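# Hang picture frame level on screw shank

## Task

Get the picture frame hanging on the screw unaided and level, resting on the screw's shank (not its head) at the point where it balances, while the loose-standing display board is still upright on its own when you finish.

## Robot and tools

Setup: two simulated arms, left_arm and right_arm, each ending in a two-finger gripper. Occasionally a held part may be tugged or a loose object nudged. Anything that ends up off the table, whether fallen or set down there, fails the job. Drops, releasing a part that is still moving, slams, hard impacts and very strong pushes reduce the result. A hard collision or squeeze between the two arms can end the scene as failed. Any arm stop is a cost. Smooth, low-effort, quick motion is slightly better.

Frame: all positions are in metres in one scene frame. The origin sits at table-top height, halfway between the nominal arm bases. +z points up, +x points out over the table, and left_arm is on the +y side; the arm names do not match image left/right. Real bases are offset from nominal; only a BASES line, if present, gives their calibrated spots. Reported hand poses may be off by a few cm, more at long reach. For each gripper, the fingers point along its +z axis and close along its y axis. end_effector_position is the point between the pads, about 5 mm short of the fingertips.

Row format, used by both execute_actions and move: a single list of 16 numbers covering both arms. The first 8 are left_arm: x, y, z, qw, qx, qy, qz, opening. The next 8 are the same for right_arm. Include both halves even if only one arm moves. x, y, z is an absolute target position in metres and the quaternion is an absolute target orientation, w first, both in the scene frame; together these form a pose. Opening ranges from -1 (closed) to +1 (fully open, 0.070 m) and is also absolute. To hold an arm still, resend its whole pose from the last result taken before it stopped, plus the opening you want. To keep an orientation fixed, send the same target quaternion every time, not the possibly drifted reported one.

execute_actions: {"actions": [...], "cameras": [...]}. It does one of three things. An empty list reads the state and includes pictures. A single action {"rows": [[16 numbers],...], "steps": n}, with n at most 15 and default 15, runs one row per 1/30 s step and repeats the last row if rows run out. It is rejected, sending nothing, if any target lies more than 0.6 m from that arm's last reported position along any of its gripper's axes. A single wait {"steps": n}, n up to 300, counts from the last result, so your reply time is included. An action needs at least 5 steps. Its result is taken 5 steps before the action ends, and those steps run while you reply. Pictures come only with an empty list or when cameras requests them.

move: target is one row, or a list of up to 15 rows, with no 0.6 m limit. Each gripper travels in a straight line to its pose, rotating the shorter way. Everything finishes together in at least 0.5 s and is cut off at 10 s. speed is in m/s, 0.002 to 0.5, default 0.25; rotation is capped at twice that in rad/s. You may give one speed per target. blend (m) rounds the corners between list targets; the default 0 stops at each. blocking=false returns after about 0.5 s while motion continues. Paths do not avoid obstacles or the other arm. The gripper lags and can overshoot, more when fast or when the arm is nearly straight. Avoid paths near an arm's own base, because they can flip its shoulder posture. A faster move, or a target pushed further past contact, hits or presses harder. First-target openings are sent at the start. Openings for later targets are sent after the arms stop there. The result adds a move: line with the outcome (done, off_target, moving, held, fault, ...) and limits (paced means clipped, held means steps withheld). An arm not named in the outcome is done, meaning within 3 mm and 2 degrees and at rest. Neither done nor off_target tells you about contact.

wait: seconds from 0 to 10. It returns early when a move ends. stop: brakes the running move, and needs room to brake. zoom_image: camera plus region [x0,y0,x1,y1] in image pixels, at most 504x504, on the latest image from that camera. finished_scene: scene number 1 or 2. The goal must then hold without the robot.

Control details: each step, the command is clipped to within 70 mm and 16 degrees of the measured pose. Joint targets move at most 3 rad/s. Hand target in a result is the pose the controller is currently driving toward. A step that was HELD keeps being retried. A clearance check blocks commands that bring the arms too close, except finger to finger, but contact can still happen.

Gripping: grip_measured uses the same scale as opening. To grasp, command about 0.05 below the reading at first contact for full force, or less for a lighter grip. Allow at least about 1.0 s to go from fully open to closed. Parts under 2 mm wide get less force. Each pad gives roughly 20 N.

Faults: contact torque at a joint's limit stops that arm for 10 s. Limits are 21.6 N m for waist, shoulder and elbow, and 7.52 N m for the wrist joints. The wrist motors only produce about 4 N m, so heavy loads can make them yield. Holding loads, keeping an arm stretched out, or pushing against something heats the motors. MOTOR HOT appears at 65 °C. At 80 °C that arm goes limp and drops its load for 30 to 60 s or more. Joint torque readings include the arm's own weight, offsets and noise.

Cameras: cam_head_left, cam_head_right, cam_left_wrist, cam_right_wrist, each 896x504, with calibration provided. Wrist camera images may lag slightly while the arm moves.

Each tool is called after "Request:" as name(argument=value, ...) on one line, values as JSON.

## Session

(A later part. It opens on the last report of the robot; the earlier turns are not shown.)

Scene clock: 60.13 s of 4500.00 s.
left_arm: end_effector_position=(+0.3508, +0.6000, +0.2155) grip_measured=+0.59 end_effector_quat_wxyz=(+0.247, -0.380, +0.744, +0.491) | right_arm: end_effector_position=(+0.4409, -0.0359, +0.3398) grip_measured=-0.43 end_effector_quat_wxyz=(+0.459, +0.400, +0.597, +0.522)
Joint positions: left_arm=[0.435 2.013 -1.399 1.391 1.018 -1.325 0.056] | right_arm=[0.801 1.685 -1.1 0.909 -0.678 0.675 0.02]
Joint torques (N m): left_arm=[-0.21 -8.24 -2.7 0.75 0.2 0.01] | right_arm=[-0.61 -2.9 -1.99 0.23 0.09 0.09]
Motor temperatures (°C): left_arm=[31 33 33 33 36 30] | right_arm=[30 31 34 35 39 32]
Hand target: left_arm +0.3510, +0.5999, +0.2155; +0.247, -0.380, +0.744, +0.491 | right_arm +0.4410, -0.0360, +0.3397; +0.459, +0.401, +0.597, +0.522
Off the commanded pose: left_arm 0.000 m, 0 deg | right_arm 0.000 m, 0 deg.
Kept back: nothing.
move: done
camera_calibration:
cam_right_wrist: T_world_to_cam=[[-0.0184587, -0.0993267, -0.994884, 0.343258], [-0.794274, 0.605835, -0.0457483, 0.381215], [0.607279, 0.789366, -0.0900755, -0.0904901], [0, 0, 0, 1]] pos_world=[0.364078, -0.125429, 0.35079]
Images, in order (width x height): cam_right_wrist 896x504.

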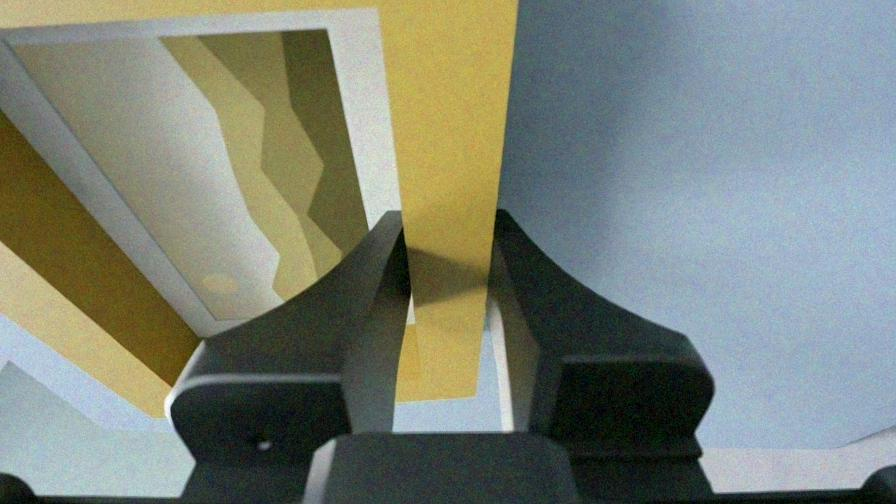

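Request:
move(target=[[0.3510, 0.5999, 0.2155, 0.247, -0.380, 0.744, 0.491, 0.59, 0.441, -0.036, 0.3415, 0.459, 0.400, 0.597, 0.522, -0.48],[0.3510, 0.5999, 0.2155, 0.247, -0.380, 0.744, 0.491, 0.59, 0.441, -0.029, 0.3427, 0.4305, 0.4305, 0.5610, 0.5610, -0.48]], speed=0.02, cameras=["cam_right_wrist", "cam_head_left", "cam_head_right"])

Scene clock: 68.03 s of 4500.00 s.
left_arm: end_effector_position=(+0.3508, +0.6000, +0.2155) grip_measured=+0.59 end_effector_quat_wxyz=(+0.247, -0.380, +0.744, +0.491) | right_arm: end_effector_position=(+0.4409, -0.0292, +0.3428) grip_measured=-0.42 end_effector_quat_wxyz=(+0.430, +0.431, +0.561, +0.561)
Joint positions: left_arm=[0.435 2.013 -1.399 1.391 1.018 -1.325 0.056] | right_arm=[0.816 1.706 -1.108 0.876 -0.719 0.837 0.02]
Joint torques (N m): left_arm=[-0.09 -8.17 -2.52 0.74 0.22 -0.01] | right_arm=[-3.99 -7 -5.14 0.61 -1.61 0.9]
Motor temperatures (°C): left_arm=[31 33 33 33 36 30] | right_arm=[30 31 34 35 39 32]
Hand target: left_arm +0.3510, +0.5999, +0.2155; +0.247, -0.380, +0.744, +0.491 | right_arm +0.4410, -0.0290, +0.3427; +0.430, +0.430, +0.561, +0.561
Off the commanded pose: left_arm 0.000 m, 0 deg | right_arm 0.000 m, 0 deg.
Kept back: nothing.
move: done
camera_calibration:
cam_right_wrist: T_world_to_cam=[[-0.0198493, 0.0353569, -0.999178, 0.352929], [-0.794087, 0.606662, 0.0372424, 0.348769], [0.60748, 0.794173, 0.0160347, -0.131856], [0, 0, 0, 1]] pos_world=[0.364059, -0.119347, 0.341764]
Images, in order (width x height): cam_head_left 896x504, cam_head_right 896x504, cam_right_wrist 896x504.

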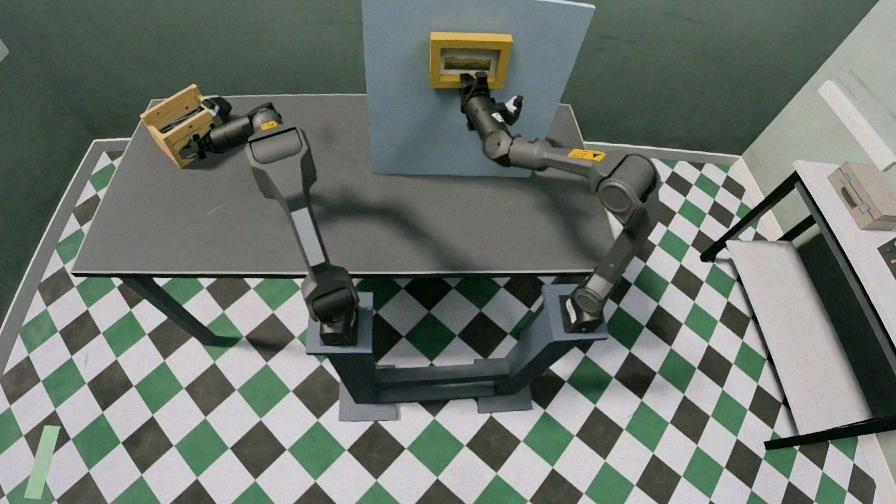

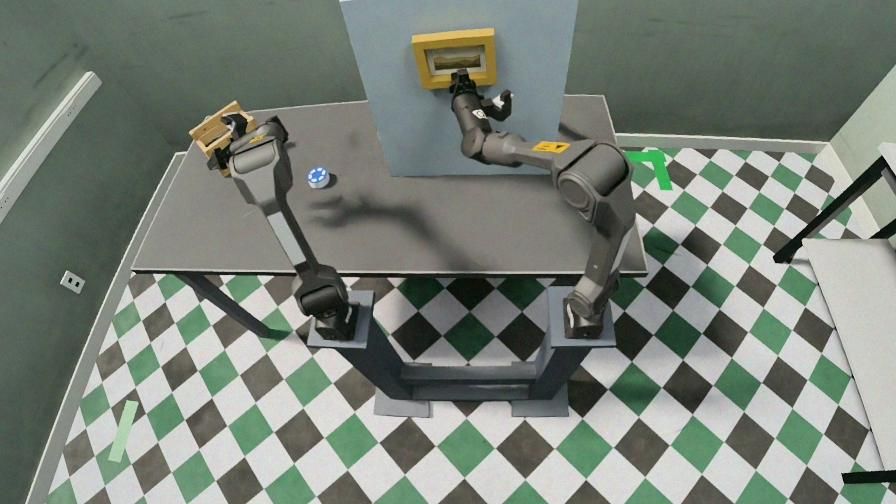

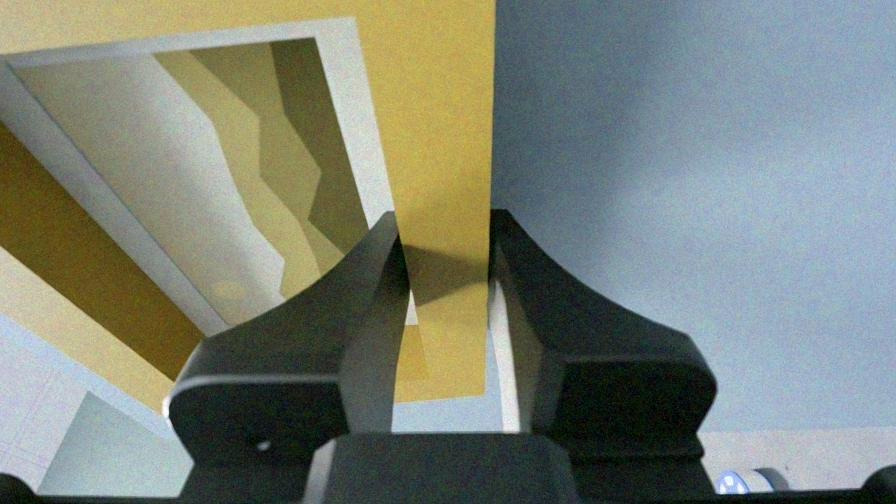

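Request:
execute_actions(actions=[], cameras=["cam_right_wrist"])

Scene clock: 68.77 s of 4500.00 s.
left_arm: end_effector_position=(+0.3508, +0.6000, +0.2155) grip_measured=+0.59 end_effector_quat_wxyz=(+0.247, -0.380, +0.744, +0.491) | right_arm: end_effector_position=(+0.4409, -0.0292, +0.3428) grip_measured=-0.42 end_effector_quat_wxyz=(+0.430, +0.431, +0.561, +0.561)
Joint positions: left_arm=[0.435 2.013 -1.399 1.391 1.018 -1.325 0.056] | right_arm=[0.816 1.706 -1.108 0.876 -0.719 0.837 0.02]
Joint torques (N m): left_arm=[-0.06 -8.19 -2.39 0.76 0.2 -0.02] | right_arm=[-4.37 -7.13 -4.94 0.78 -1.56 0.65]
Motor temperatures (°C): left_arm=[31 33 33 33 36 30] | right_arm=[30 31 34 35 39 32]
Hand target: left_arm +0.3510, +0.5999, +0.2155; +0.247, -0.380, +0.744, +0.491 | right_arm +0.4410, -0.0290, +0.3427; +0.430, +0.430, +0.561, +0.561
Off the commanded pose: left_arm 0.000 m, 0 deg | right_arm 0.000 m, 0 deg.
Steps of this call (1-22: nothing new was sent). Readings (end_effector_position of left_arm | right_arm):
1: (+0.3508, +0.6000, +0.2155) | (+0.4409, -0.0292, +0.3428)
2: (+0.3508, +0.6000, +0.2155) | (+0.4409, -0.0292, +0.3428)
4: (+0.3508, +0.6000, +0.2155) | (+0.4409, -0.0292, +0.3428)
8: (+0.3508, +0.6000, +0.2155) | (+0.4409, -0.0292, +0.3428)
22: the state above
camera_calibration:
cam_right_wrist: T_world_to_cam=[[-0.0198493, 0.0353569, -0.999178, 0.352929], [-0.794087, 0.606662, 0.0372424, 0.348769], [0.60748, 0.794173, 0.0160347, -0.131856], [0, 0, 0, 1]] pos_world=[0.364059, -0.119347, 0.341764]
Images, in order (width x height): cam_right_wrist 896x504.

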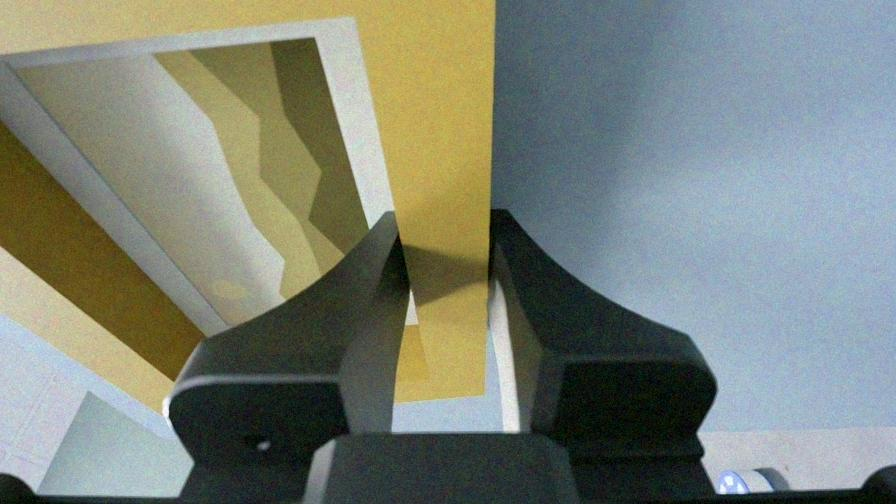

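Request:
move(target=[0.3510, 0.5999, 0.2155, 0.247, -0.380, 0.744, 0.491, 0.59, 0.441, -0.028, 0.3465, 0.4305, 0.4305, 0.5610, 0.5610, -0.49], speed=0.01, cameras=["cam_right_wrist", "cam_head_right"])

Scene clock: 70.60 s of 4500.00 s.
left_arm: end_effector_position=(+0.3508, +0.6000, +0.2155) grip_measured=+0.59 end_effector_quat_wxyz=(+0.247, -0.380, +0.744, +0.491) | right_arm: end_effector_position=(+0.4415, -0.0292, +0.3453) grip_measured=-0.43 end_effector_quat_wxyz=(+0.430, +0.433, +0.560, +0.560)
Joint positions: left_arm=[0.435 2.013 -1.399 1.391 1.018 -1.325 0.056] | right_arm=[0.817 1.704 -1.119 0.896 -0.712 0.817 0.02]
Joint torques (N m): left_arm=[0.04 -8.07 -2.49 0.75 0.19 -0.02] | right_arm=[-1.6 -8.96 -6.51 -1.02 -1.08 -0.12]
Motor temperatures (°C): left_arm=[31 33 33 33 36 30] | right_arm=[30 31 34 35 39 32]
Hand target: left_arm +0.3510, +0.5999, +0.2155; +0.247, -0.380, +0.744, +0.491 | right_arm +0.4410, -0.0280, +0.3465; +0.430, +0.430, +0.561, +0.561
Off the commanded pose: left_arm 0.000 m, 0 deg | right_arm 0.002 m, 0 deg.
Kept back: nothing.
move: done
camera_calibration:
cam_right_wrist: T_world_to_cam=[[-0.0228873, 0.0362945, -0.999079, 0.356788], [-0.791743, 0.609525, 0.0402804, 0.34713], [0.610426, 0.791935, 0.0147855, -0.133095], [0, 0, 0, 1]] pos_world=[0.364248, -0.119131, 0.344445]
Images, in order (width x height): cam_head_right 896x504, cam_right_wrist 896x504.

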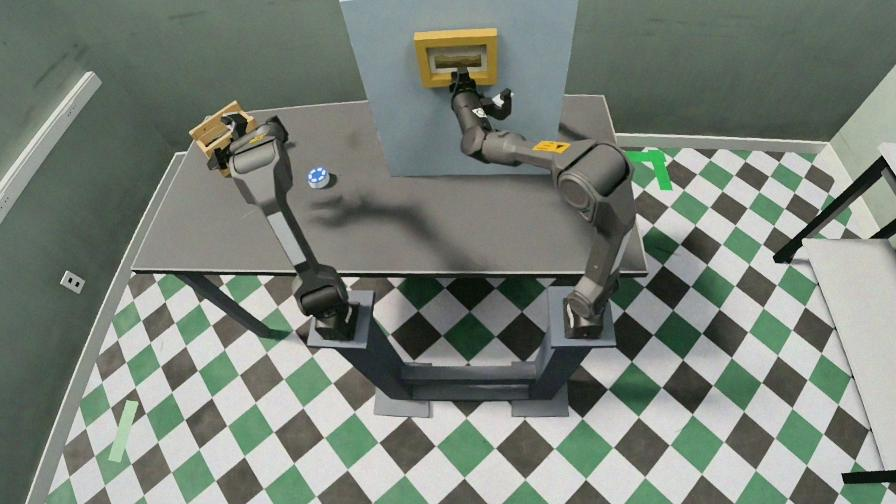

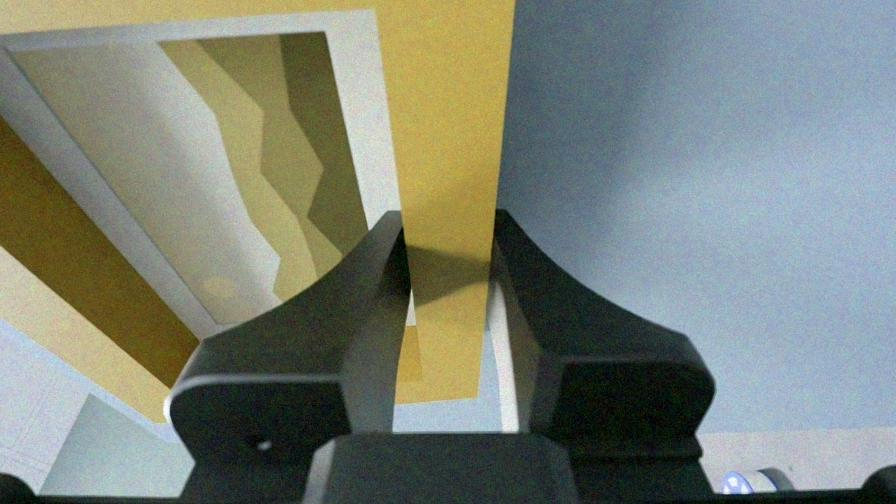

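Request:
move(target=[0.3510, 0.5999, 0.2155, 0.247, -0.380, 0.744, 0.491, 0.59, 0.441, -0.029, 0.3485, 0.4305, 0.4305, 0.5610, 0.5610, -0.49], speed=0.01, cameras=["cam_right_wrist"])

Scene clock: 73.07 s of 4500.00 s.
left_arm: end_effector_position=(+0.3508, +0.6000, +0.2155) grip_measured=+0.59 end_effector_quat_wxyz=(+0.247, -0.380, +0.744, +0.491) | right_arm: end_effector_position=(+0.4408, -0.0285, +0.3478) grip_measured=-0.43 end_effector_quat_wxyz=(+0.430, +0.430, +0.562, +0.561)
Joint positions: left_arm=[0.435 2.013 -1.399 1.391 1.018 -1.325 0.056] | right_arm=[0.817 1.699 -1.122 0.895 -0.704 0.81 0.02]
Joint torques (N m): left_arm=[0.12 -8.24 -2.47 0.74 0.24 -0.03] | right_arm=[-1.85 -8.98 -5.76 -0.72 -1.08 -0.11]
Motor temperatures (°C): left_arm=[31 33 33 33 36 30] | right_arm=[30 31 34 35 39 32]
Hand target: left_arm +0.3510, +0.5999, +0.2155; +0.247, -0.380, +0.744, +0.491 | right_arm +0.4410, -0.0290, +0.3485; +0.430, +0.430, +0.561, +0.561
Off the commanded pose: left_arm 0.000 m, 0 deg | right_arm 0.001 m, 0 deg.
Kept back: nothing.
move: done
camera_calibration:
cam_right_wrist: T_world_to_cam=[[-0.0204637, 0.0329822, -0.999246, 0.358164], [-0.795155, 0.605321, 0.036264, 0.348802], [0.606061, 0.795298, 0.0138389, -0.130937], [0, 0, 0, 1]] pos_world=[0.364037, -0.118817, 0.347057]
Images, in order (width x height): cam_right_wrist 896x504.

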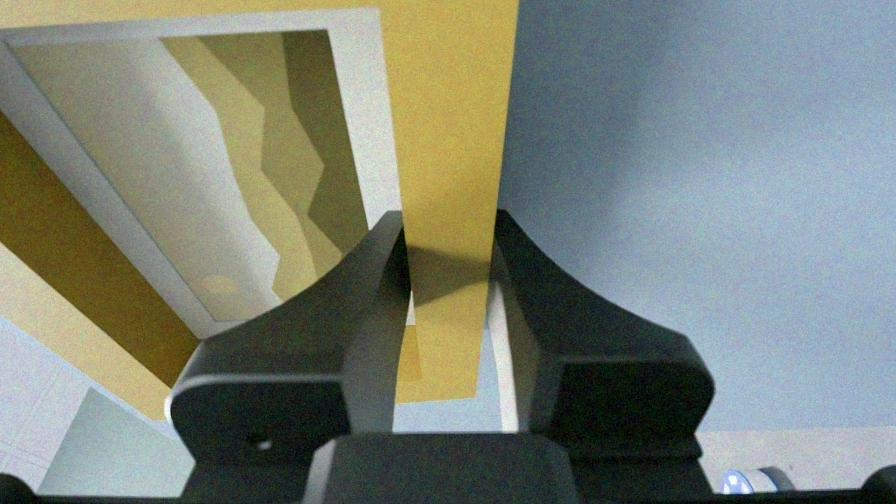

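Request:
move(target=[0.3510, 0.5999, 0.2155, 0.247, -0.380, 0.744, 0.491, 0.59, 0.441, -0.0288, 0.3425, 0.4305, 0.4305, 0.5610, 0.5610, -0.49], speed=0.01, cameras=["cam_right_wrist"])

Scene clock: 74.53 s of 4500.00 s.
left_arm: end_effector_position=(+0.3508, +0.6000, +0.2155) grip_measured=+0.59 end_effector_quat_wxyz=(+0.247, -0.380, +0.744, +0.491) | right_arm: end_effector_position=(+0.4412, -0.0291, +0.3427) grip_measured=-0.43 end_effector_quat_wxyz=(+0.431, +0.431, +0.560, +0.561)
Joint positions: left_arm=[0.435 2.013 -1.399 1.391 1.018 -1.325 0.056] | right_arm=[0.816 1.707 -1.109 0.876 -0.72 0.837 0.02]
Joint torques (N m): left_arm=[-0.02 -8.41 -2.6 0.73 0.2 -0.06] | right_arm=[0.02 -5.9 -4.13 -0.63 -0.74 0.07]
Motor temperatures (°C): left_arm=[31 33 33 33 36 30] | right_arm=[30 31 34 35 39 32]
Hand target: left_arm +0.3510, +0.5999, +0.2155; +0.247, -0.380, +0.744, +0.491 | right_arm +0.4410, -0.0288, +0.3425; +0.430, +0.430, +0.561, +0.561
Off the commanded pose: left_arm 0.000 m, 0 deg | right_arm 0.000 m, 0 deg.
Kept back: nothing.
move: done
camera_calibration:
cam_right_wrist: T_world_to_cam=[[-0.0192147, 0.0356363, -0.99918, 0.352618], [-0.793578, 0.607347, 0.0369222, 0.348888], [0.608165, 0.793637, 0.0166102, -0.13254], [0, 0, 0, 1]] pos_world=[0.364251, -0.119274, 0.341649]
Images, in order (width x height): cam_right_wrist 896x504.

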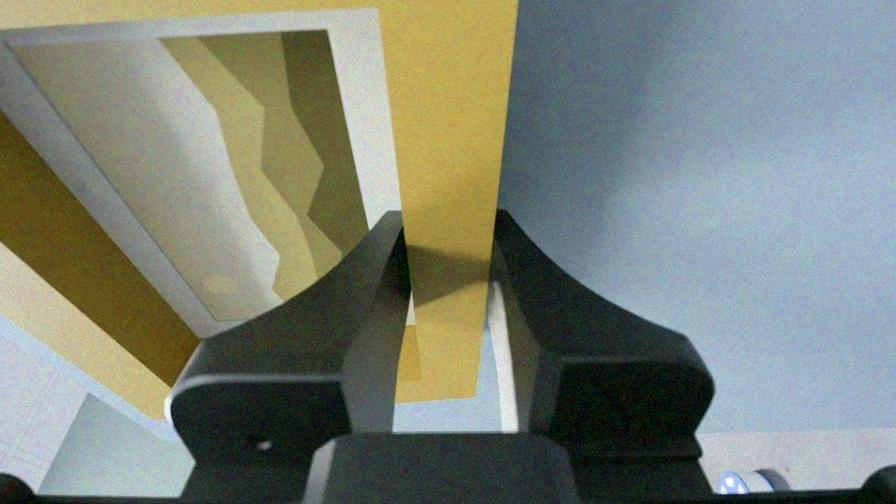

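Request:
move(target=[0.3510, 0.5999, 0.2155, 0.247, -0.380, 0.744, 0.491, 0.59, 0.441, -0.0288, 0.3405, 0.4305, 0.4305, 0.5610, 0.5610, -0.49], speed=0.01, cameras=["cam_right_wrist"])

Scene clock: 75.50 s of 4500.00 s.
left_arm: end_effector_position=(+0.3508, +0.6000, +0.2155) grip_measured=+0.59 end_effector_quat_wxyz=(+0.247, -0.380, +0.744, +0.491) | right_arm: end_effector_position=(+0.4412, -0.0293, +0.3419) grip_measured=-0.43 end_effector_quat_wxyz=(+0.431, +0.430, +0.560, +0.562)
Joint positions: left_arm=[0.435 2.013 -1.399 1.391 1.018 -1.325 0.056] | right_arm=[0.816 1.709 -1.105 0.868 -0.726 0.846 0.02]
Joint torques (N m): left_arm=[-0.14 -8.04 -2.39 0.72 0.24 -0.03] | right_arm=[0.7 -3.41 -2.27 -0.16 0.06 0.18]
Motor temperatures (°C): left_arm=[31 33 33 33 36 30] | right_arm=[30 31 34 35 39 32]
Hand target: left_arm +0.3510, +0.5999, +0.2155; +0.247, -0.380, +0.744, +0.491 | right_arm +0.4410, -0.0288, +0.3405; +0.430, +0.430, +0.561, +0.561
Off the commanded pose: left_arm 0.000 m, 0 deg | right_arm 0.002 m, 0 deg.
Kept back: nothing.
move: done
camera_calibration:
cam_right_wrist: T_world_to_cam=[[-0.0163797, 0.036479, -0.9992, 0.35062], [-0.793525, 0.607519, 0.0351876, 0.349525], [0.608317, 0.793467, 0.018996, -0.133294], [0, 0, 0, 1]] pos_world=[0.364185, -0.11937, 0.340572]
Images, in order (width x height): cam_right_wrist 896x504.

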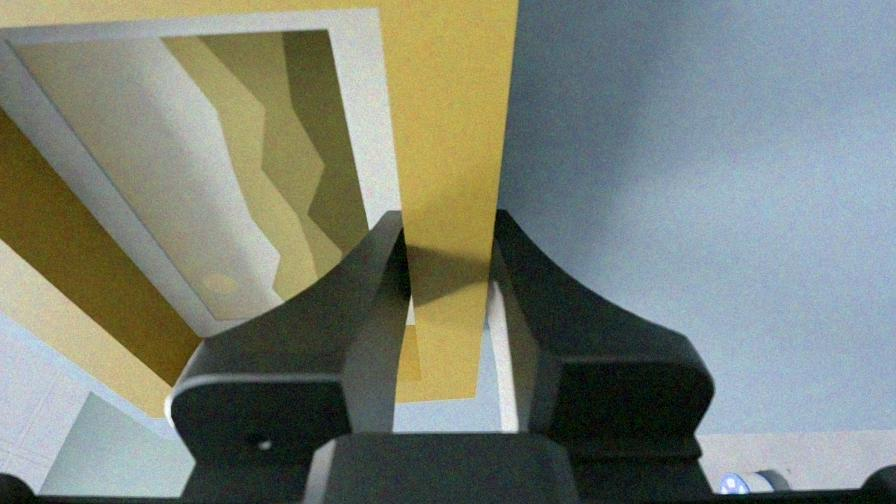

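Request:
move(target=[[0.3510, 0.5999, 0.2155, 0.247, -0.380, 0.744, 0.491, 0.59, 0.441, -0.0292, 0.3415, 0.4305, 0.4305, 0.5610, 0.5610, -0.45],[0.3510, 0.5999, 0.2155, 0.247, -0.380, 0.744, 0.491, 0.59, 0.441, -0.0292, 0.3415, 0.4305, 0.4305, 0.5610, 0.5610, -0.42],[0.3510, 0.5999, 0.2155, 0.247, -0.380, 0.744, 0.491, 0.59, 0.441, -0.0292, 0.3415, 0.4305, 0.4305, 0.5610, 0.5610, -0.37],[0.3510, 0.5999, 0.2155, 0.247, -0.380, 0.744, 0.491, 0.59, 0.441, -0.0292, 0.3415, 0.4305, 0.4305, 0.5610, 0.5610, -0.25]], speed=0.01, cameras=["cam_right_wrist", "cam_head_left"])

Scene clock: 80.37 s of 4500.00 s.
left_arm: end_effector_position=(+0.3508, +0.6000, +0.2155) grip_measured=+0.59 end_effector_quat_wxyz=(+0.247, -0.380, +0.744, +0.491) | right_arm: end_effector_position=(+0.4409, -0.0290, +0.3408) grip_measured=-0.25 end_effector_quat_wxyz=(+0.430, +0.431, +0.562, +0.561)
Joint positions: left_arm=[0.435 2.013 -1.399 1.391 1.018 -1.325 0.056] | right_arm=[0.816 1.708 -1.104 0.872 -0.721 0.843 0.026]
Joint torques (N m): left_arm=[0.13 -8.42 -2.25 0.71 0.24 -0.04] | right_arm=[0.27 -7.39 -4.25 -0.73 -0.72 0.15]
Motor temperatures (°C): left_arm=[31 33 33 33 36 30] | right_arm=[29 31 34 35 39 32]
Hand target: left_arm +0.3510, +0.5999, +0.2155; +0.247, -0.380, +0.744, +0.491 | right_arm +0.4410, -0.0292, +0.3415; +0.430, +0.430, +0.561, +0.561
Off the commanded pose: left_arm 0.000 m, 0 deg | right_arm 0.001 m, 0 deg.
Kept back: nothing.
move: done
camera_calibration:
cam_right_wrist: T_world_to_cam=[[-0.0214764, 0.0343888, -0.999178, 0.351643], [-0.794566, 0.605992, 0.037935, 0.348658], [0.606798, 0.794727, 0.0143096, -0.130992], [0, 0, 0, 1]] pos_world=[0.36407, -0.119273, 0.340002]
Images, in order (width x height): cam_head_left 896x504, cam_right_wrist 896x504.

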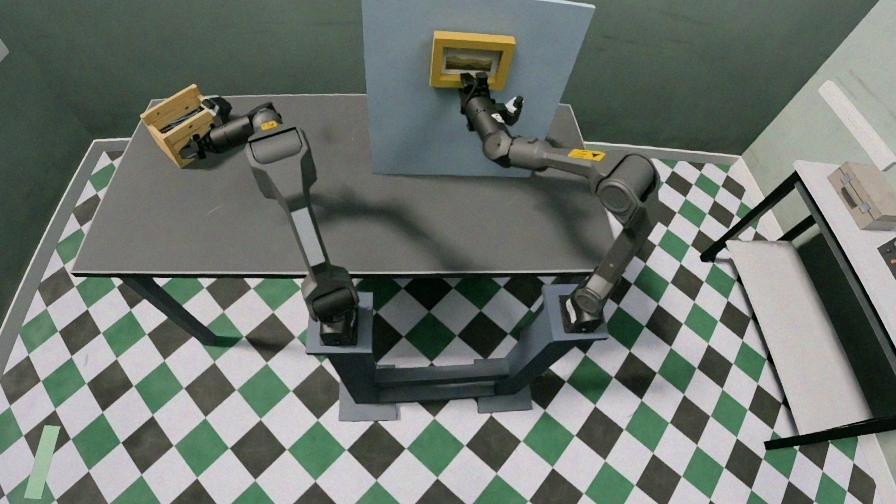

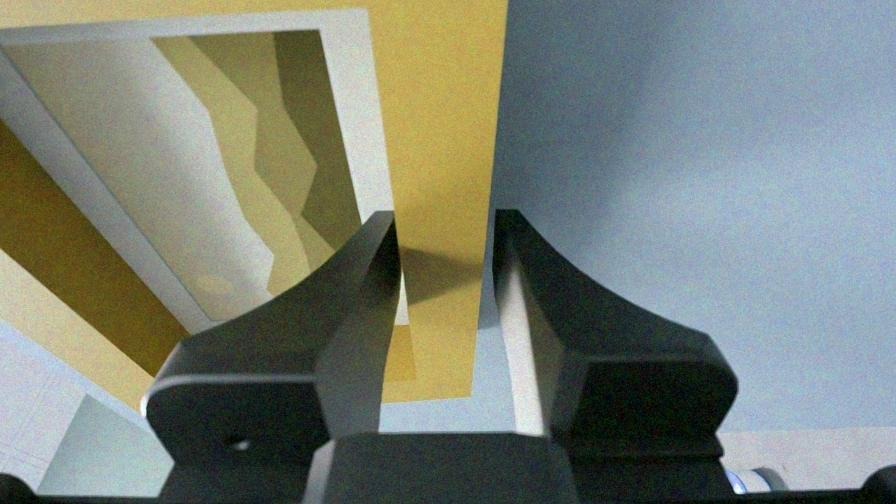

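Request:
move(target=[0.3510, 0.5999, 0.2155, 0.247, -0.380, 0.744, 0.491, 0.59, 0.441, -0.0292, 0.3415, 0.4305, 0.4305, 0.5610, 0.5610, 0.5], speed=0.02, cameras=["cam_right_wrist", "cam_head_left", "cam_head_right"])

Scene clock: 81.33 s of 4500.00 s.
left_arm: end_effector_position=(+0.3508, +0.6000, +0.2155) grip_measured=+0.59 end_effector_quat_wxyz=(+0.247, -0.380, +0.744, +0.491) | right_arm: end_effector_position=(+0.4409, -0.0291, +0.3409) grip_measured=+0.50 end_effector_quat_wxyz=(+0.430, +0.431, +0.561, +0.561)
Joint positions: left_arm=[0.435 2.013 -1.399 1.391 1.018 -1.325 0.056] | right_arm=[0.816 1.708 -1.104 0.872 -0.722 0.843 0.053]
Joint torques (N m): left_arm=[0.07 -8.36 -2.29 0.76 0.25 -0.07] | right_arm=[-0.49 -7.74 -4.62 -0.73 -0.72 0.18]
Motor temperatures (°C): left_arm=[31 33 33 33 36 30] | right_arm=[29 31 34 35 39 32]
Hand target: left_arm +0.3510, +0.5999, +0.2155; +0.247, -0.380, +0.744, +0.491 | right_arm +0.4410, -0.0292, +0.3415; +0.430, +0.430, +0.561, +0.561
Off the commanded pose: left_arm 0.000 m, 0 deg | right_arm 0.001 m, 0 deg.
Kept back: nothing.
move: done
camera_calibration:
cam_right_wrist: T_world_to_cam=[[-0.0208275, 0.0345689, -0.999185, 0.351514], [-0.794237, 0.606447, 0.0375368, 0.348759], [0.607251, 0.794372, 0.0148251, -0.131302], [0, 0, 0, 1]] pos_world=[0.364051, -0.119353, 0.340083]
Images, in order (width x height): cam_head_left 896x504, cam_head_right 896x504, cam_right_wrist 896x504.

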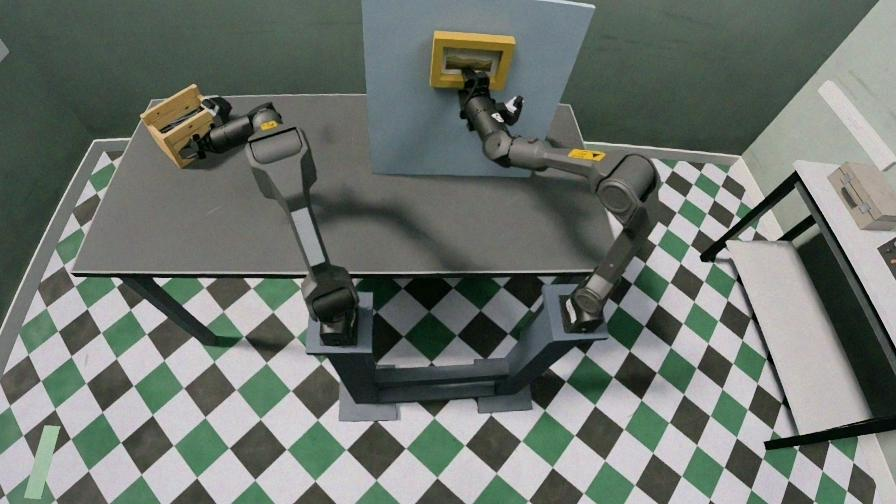

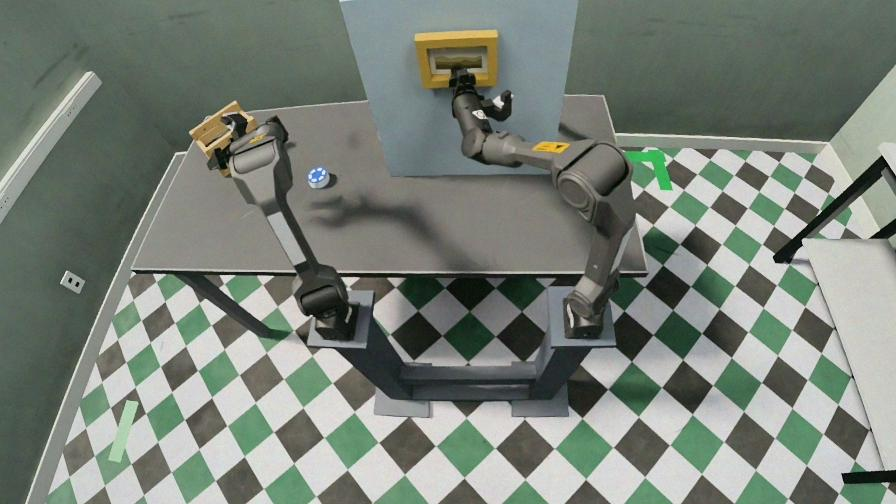

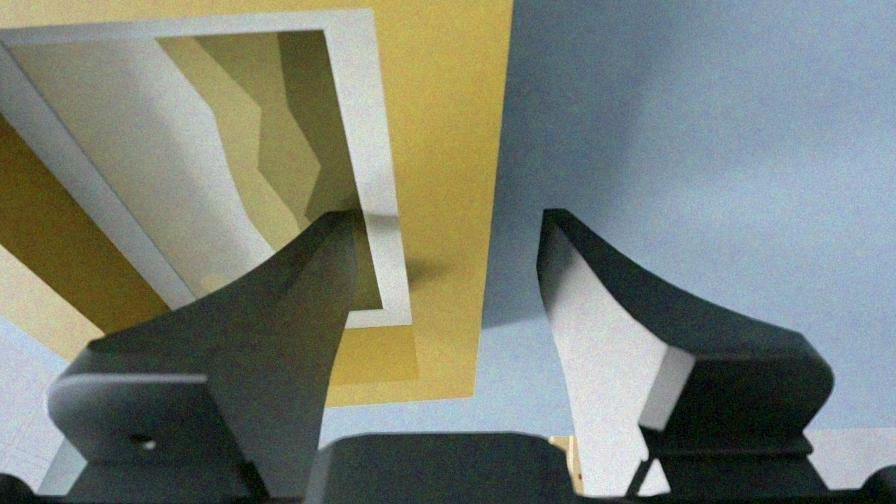

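Request:
zoom_image(camera="cam_head_left", region=[420, 20, 530, 100])

Request:
zoom_image(camera="cam_head_right", region=[400, 15, 510, 100])

Scaled by 4.582 from the camera's 896x504 image, which has a finer 1280x720 frame.

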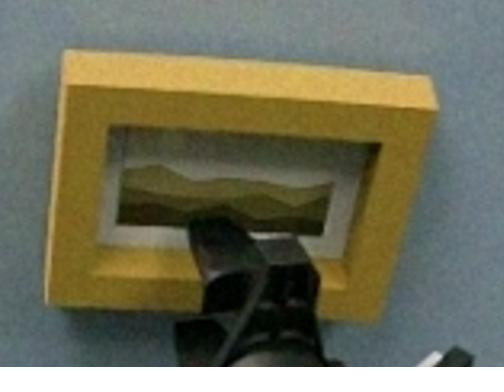

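Scaled by 4.582 from the camera's 896x504 image, which has a finer 1280x720 frame.

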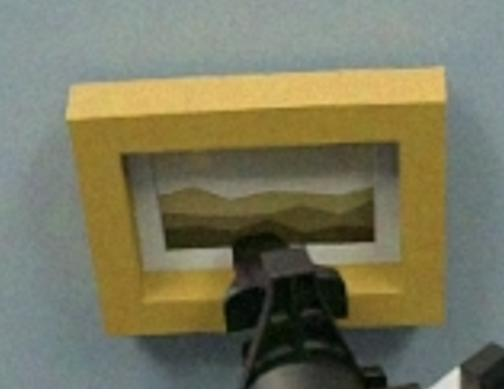

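Request:
move(target=[[0.3510, 0.5999, 0.2155, 0.247, -0.380, 0.744, 0.491, 0.59, 0.36, -0.0507, 0.341, 0.4305, 0.4305, 0.5610, 0.5610, 0.5]], speed=0.06, cameras=["cam_right_wrist"])

Request:
zoom_image(camera="cam_right_wrist", region=[0, 0, 504, 300])

Scene clock: 84.43 s of 4500.00 s.
left_arm: end_effector_position=(+0.3508, +0.6000, +0.2155) grip_measured=+0.59 end_effector_quat_wxyz=(+0.247, -0.380, +0.744, +0.491) | right_arm: end_effector_position=(+0.3596, -0.0509, +0.3410) grip_measured=+0.50 end_effector_quat_wxyz=(+0.430, +0.431, +0.561, +0.561)
Joint positions: left_arm=[0.435 2.013 -1.399 1.391 1.018 -1.325 0.056] | right_arm=[0.996 1.481 -0.831 1.016 -0.875 0.769 0.053]
Joint torques (N m): left_arm=[0.17 -8.34 -2.29 0.71 0.26 -0.03] | right_arm=[-0.52 -4.16 -4.24 -0.86 -0.45 0.02]
Motor temperatures (°C): left_arm=[31 33 33 33 36 30] | right_arm=[29 31 34 35 39 32]
Hand target: left_arm +0.3510, +0.5999, +0.2155; +0.247, -0.380, +0.744, +0.491 | right_arm +0.3600, -0.0507, +0.3410; +0.430, +0.430, +0.561, +0.561
Off the commanded pose: left_arm 0.000 m, 0 deg | right_arm 0.000 m, 0 deg.
Kept back: nothing.
move: done
camera_calibration:
cam_right_wrist: T_world_to_cam=[[-0.019653, 0.0349355, -0.999196, 0.350215], [-0.794106, 0.606662, 0.0368302, 0.297583], [0.607461, 0.794192, 0.0158197, -0.0651046], [0, 0, 0, 1]] pos_world=[0.282744, -0.141062, 0.340004]
Images, in order (width x height): cam_right_wrist 896x504.

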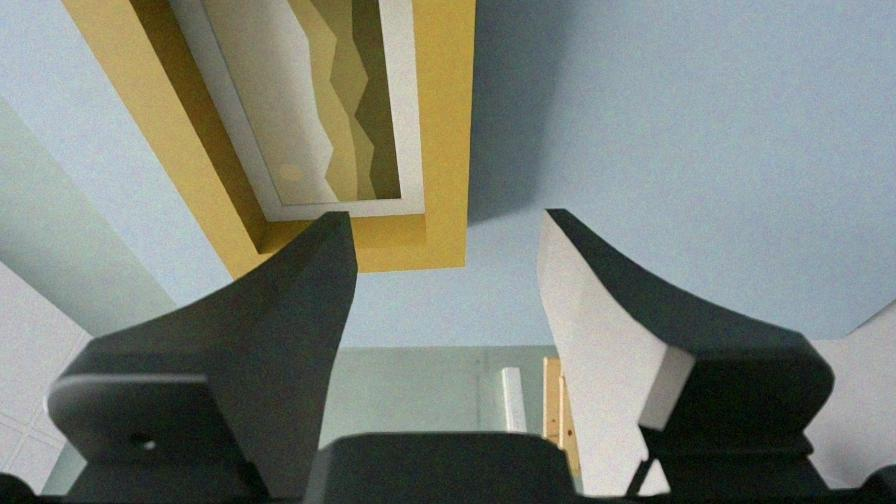

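Scaled by 1.000.

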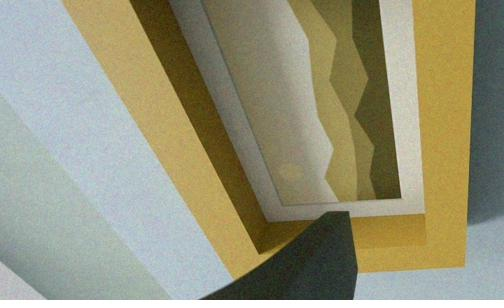

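Request:
move(target=[[0.3510, 0.5999, 0.2155, 0.247, -0.380, 0.744, 0.491, 0.59, 0.32, -0.13, 0.45, 0.589, -0.026, 0.806, 0.041, 0.98], [0.3510, 0.5999, 0.2155, 0.247, -0.380, 0.744, 0.491, 0.59, 0.435, -0.03, 0.54, 0.589, -0.026, 0.806, 0.041, 0.98]], speed=0.2, blend=0.03, cameras=["cam_right_wrist", "cam_head_left", "cam_head_right"])

Request:
zoom_image(camera="cam_right_wrist", region=[330, 280, 500, 370])

Request:
zoom_image(camera="cam_head_left", region=[420, 20, 530, 100])

Request:
zoom_image(camera="cam_head_right", region=[400, 15, 510, 100])

Scene clock: 90.23 s of 4500.00 s.
left_arm: end_effector_position=(+0.3508, +0.6000, +0.2155) grip_measured=+0.59 end_effector_quat_wxyz=(+0.247, -0.380, +0.744, +0.491) | right_arm: end_effector_position=(+0.4348, -0.0307, +0.5400) grip_measured=+0.98 end_effector_quat_wxyz=(+0.721, -0.004, +0.692, +0.025)
Joint positions: left_arm=[0.435 2.013 -1.399 1.391 1.018 -1.325 0.056] | right_arm=[0.944 1.786 -1.984 1.75 -0.898 -1.874 0.069]
Joint torques (N m): left_arm=[0.25 -8.41 -2.16 0.71 0.29 -0.04] | right_arm=[0.69 -6.22 -4.56 -0.23 0.14 -0.12]
Motor temperatures (°C): left_arm=[31 34 33 33 36 30] | right_arm=[29 31 34 35 39 32]
Hand target: left_arm +0.3510, +0.5999, +0.2155; +0.247, -0.380, +0.744, +0.491 | right_arm +0.4349, -0.0300, +0.5397; +0.721, -0.004, +0.693, +0.025
Off the commanded pose: left_arm 0.000 m, 0 deg | right_arm 0.001 m, 20 deg; orientation clipped.
joint sent to its limit (right arm) — joint 4 (forearm roll), upper limit.
Kept back: nothing.
move: off_target (right_arm); limits=paced
camera_calibration:
cam_right_wrist: T_world_to_cam=[[0.0330863, -0.99711, -0.068383, -0.00737993], [-0.579067, 0.0366416, -0.814456, 0.686438], [0.814608, 0.0665457, -0.576181, 0.0773315], [0, 0, 0, 1]] pos_world=[0.334743, -0.0376569, 0.603126]
Images, in order (width x height): cam_head_left 896x504, cam_head_right 896x504, cam_right_wrist 896x504.

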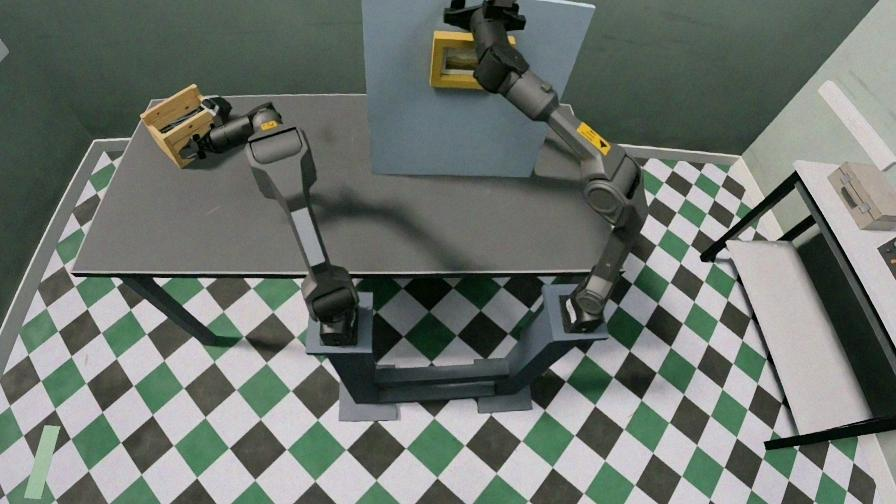

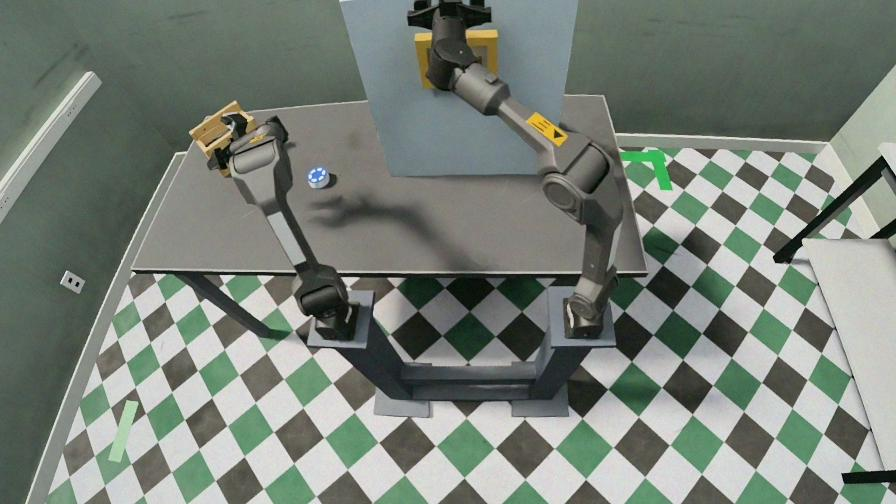

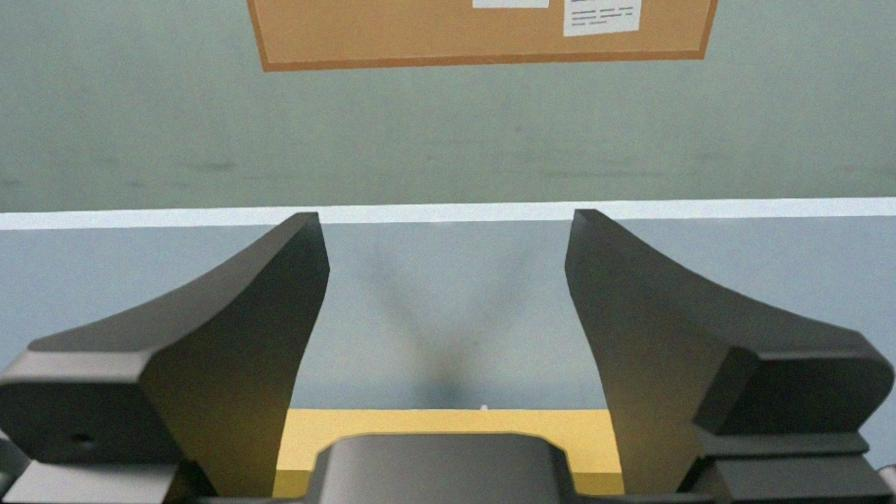

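Scaled by 2.965 from the camera's 896x504 image, which has a finer 1280x720 frame.

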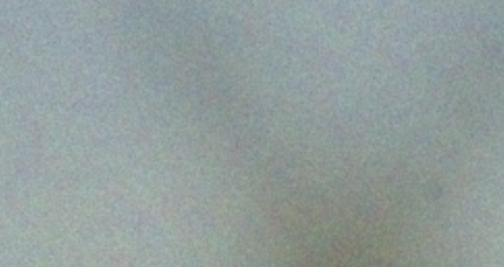

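Scaled by 4.582 from the camera's 896x504 image, which has a finer 1280x720 frame.

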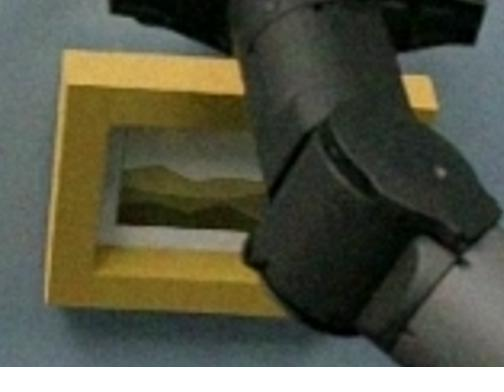

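Scaled by 4.582 from the camera's 896x504 image, which has a finer 1280x720 frame.

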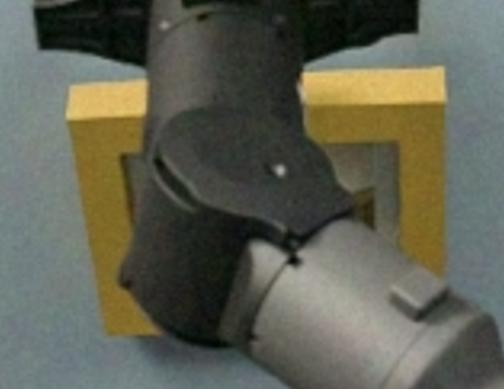

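Request:
zoom_image(camera="cam_right_wrist", region=[400, 370, 560, 460])

Scaled by 3.150 from the camera's 896x504 image, which has a finer 1280x720 frame.

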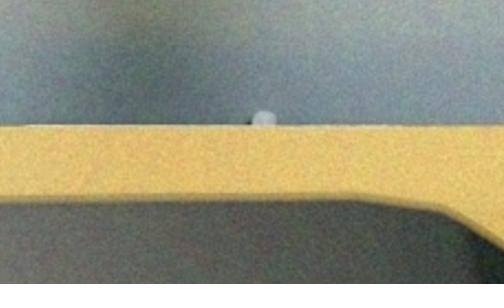

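Request:
move(target=[[0.3510, 0.5999, 0.2155, 0.247, -0.380, 0.744, 0.491, 0.59, 0.33, -0.12, 0.46, 0.721, -0.004, 0.692, 0.025, 0.98], [0.3510, 0.5999, 0.2155, 0.247, -0.380, 0.744, 0.491, 0.59, 0.32, -0.11, 0.36, 0.4305, 0.4305, 0.5610, 0.5610, 0.98], [0.3510, 0.5999, 0.2155, 0.247, -0.380, 0.744, 0.491, 0.59, 0.345, -0.29, 0.37, 0.4056, 0.4056, 0.5792, 0.5792, 0.98]], speed=0.22, blend=0.02, cameras=["cam_right_wrist"])

Scene clock: 101.63 s of 4500.00 s.
left_arm: end_effector_position=(+0.3508, +0.6000, +0.2155) grip_measured=+0.59 end_effector_quat_wxyz=(+0.247, -0.380, +0.744, +0.491) | right_arm: end_effector_position=(+0.3452, -0.2895, +0.3699) grip_measured=+0.98 end_effector_quat_wxyz=(+0.493, +0.419, +0.521, +0.557)
Joint positions: left_arm=[0.435 2.013 -1.399 1.391 1.018 -1.325 0.056] | right_arm=[-0.167 1.003 -0.488 -0.627 -0.639 2.092 0.069]
Joint torques (N m): left_arm=[0.36 -8.45 -2.2 0.73 0.32 -0.08] | right_arm=[-0.39 -0.59 -3.74 0.15 -0.76 -0.06]
Motor temperatures (°C): left_arm=[31 34 33 33 36 30] | right_arm=[29 31 34 35 39 32]
Hand target: left_arm +0.3510, +0.5999, +0.2155; +0.247, -0.380, +0.744, +0.491 | right_arm +0.3452, -0.2896, +0.3698; +0.493, +0.419, +0.521, +0.557
Off the commanded pose: left_arm 0.000 m, 0 deg | right_arm 0.001 m, 12 deg.
joint sent to its limit (right arm) — joint 6 (wrist roll), upper limit.
Kept back: nothing.
move: off_target (right_arm); limits=paced
camera_calibration:
cam_right_wrist: T_world_to_cam=[[0.096219, 0.00884229, -0.995321, 0.338125], [-0.731386, 0.678891, -0.0646729, 0.46668], [0.675142, 0.734186, 0.0717893, 0.071296], [0, 0, 0, 1]] pos_world=[0.260654, -0.372159, 0.361606]
Images, in order (width x height): cam_right_wrist 896x504.

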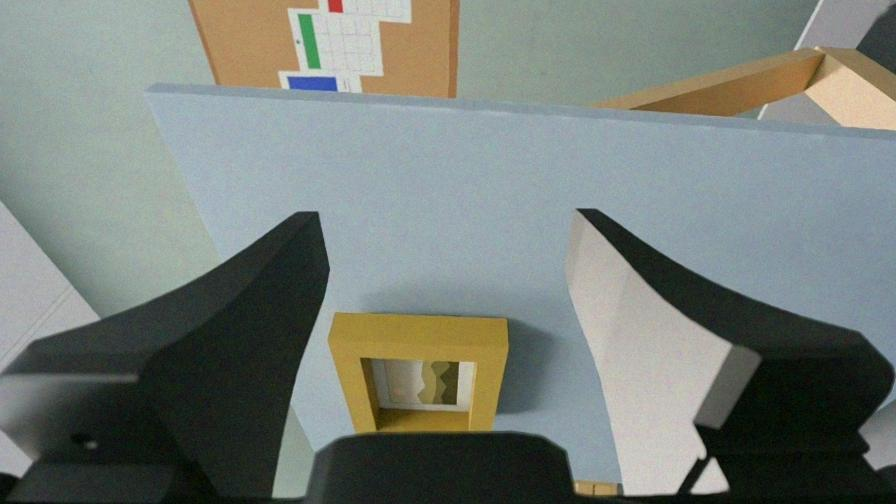

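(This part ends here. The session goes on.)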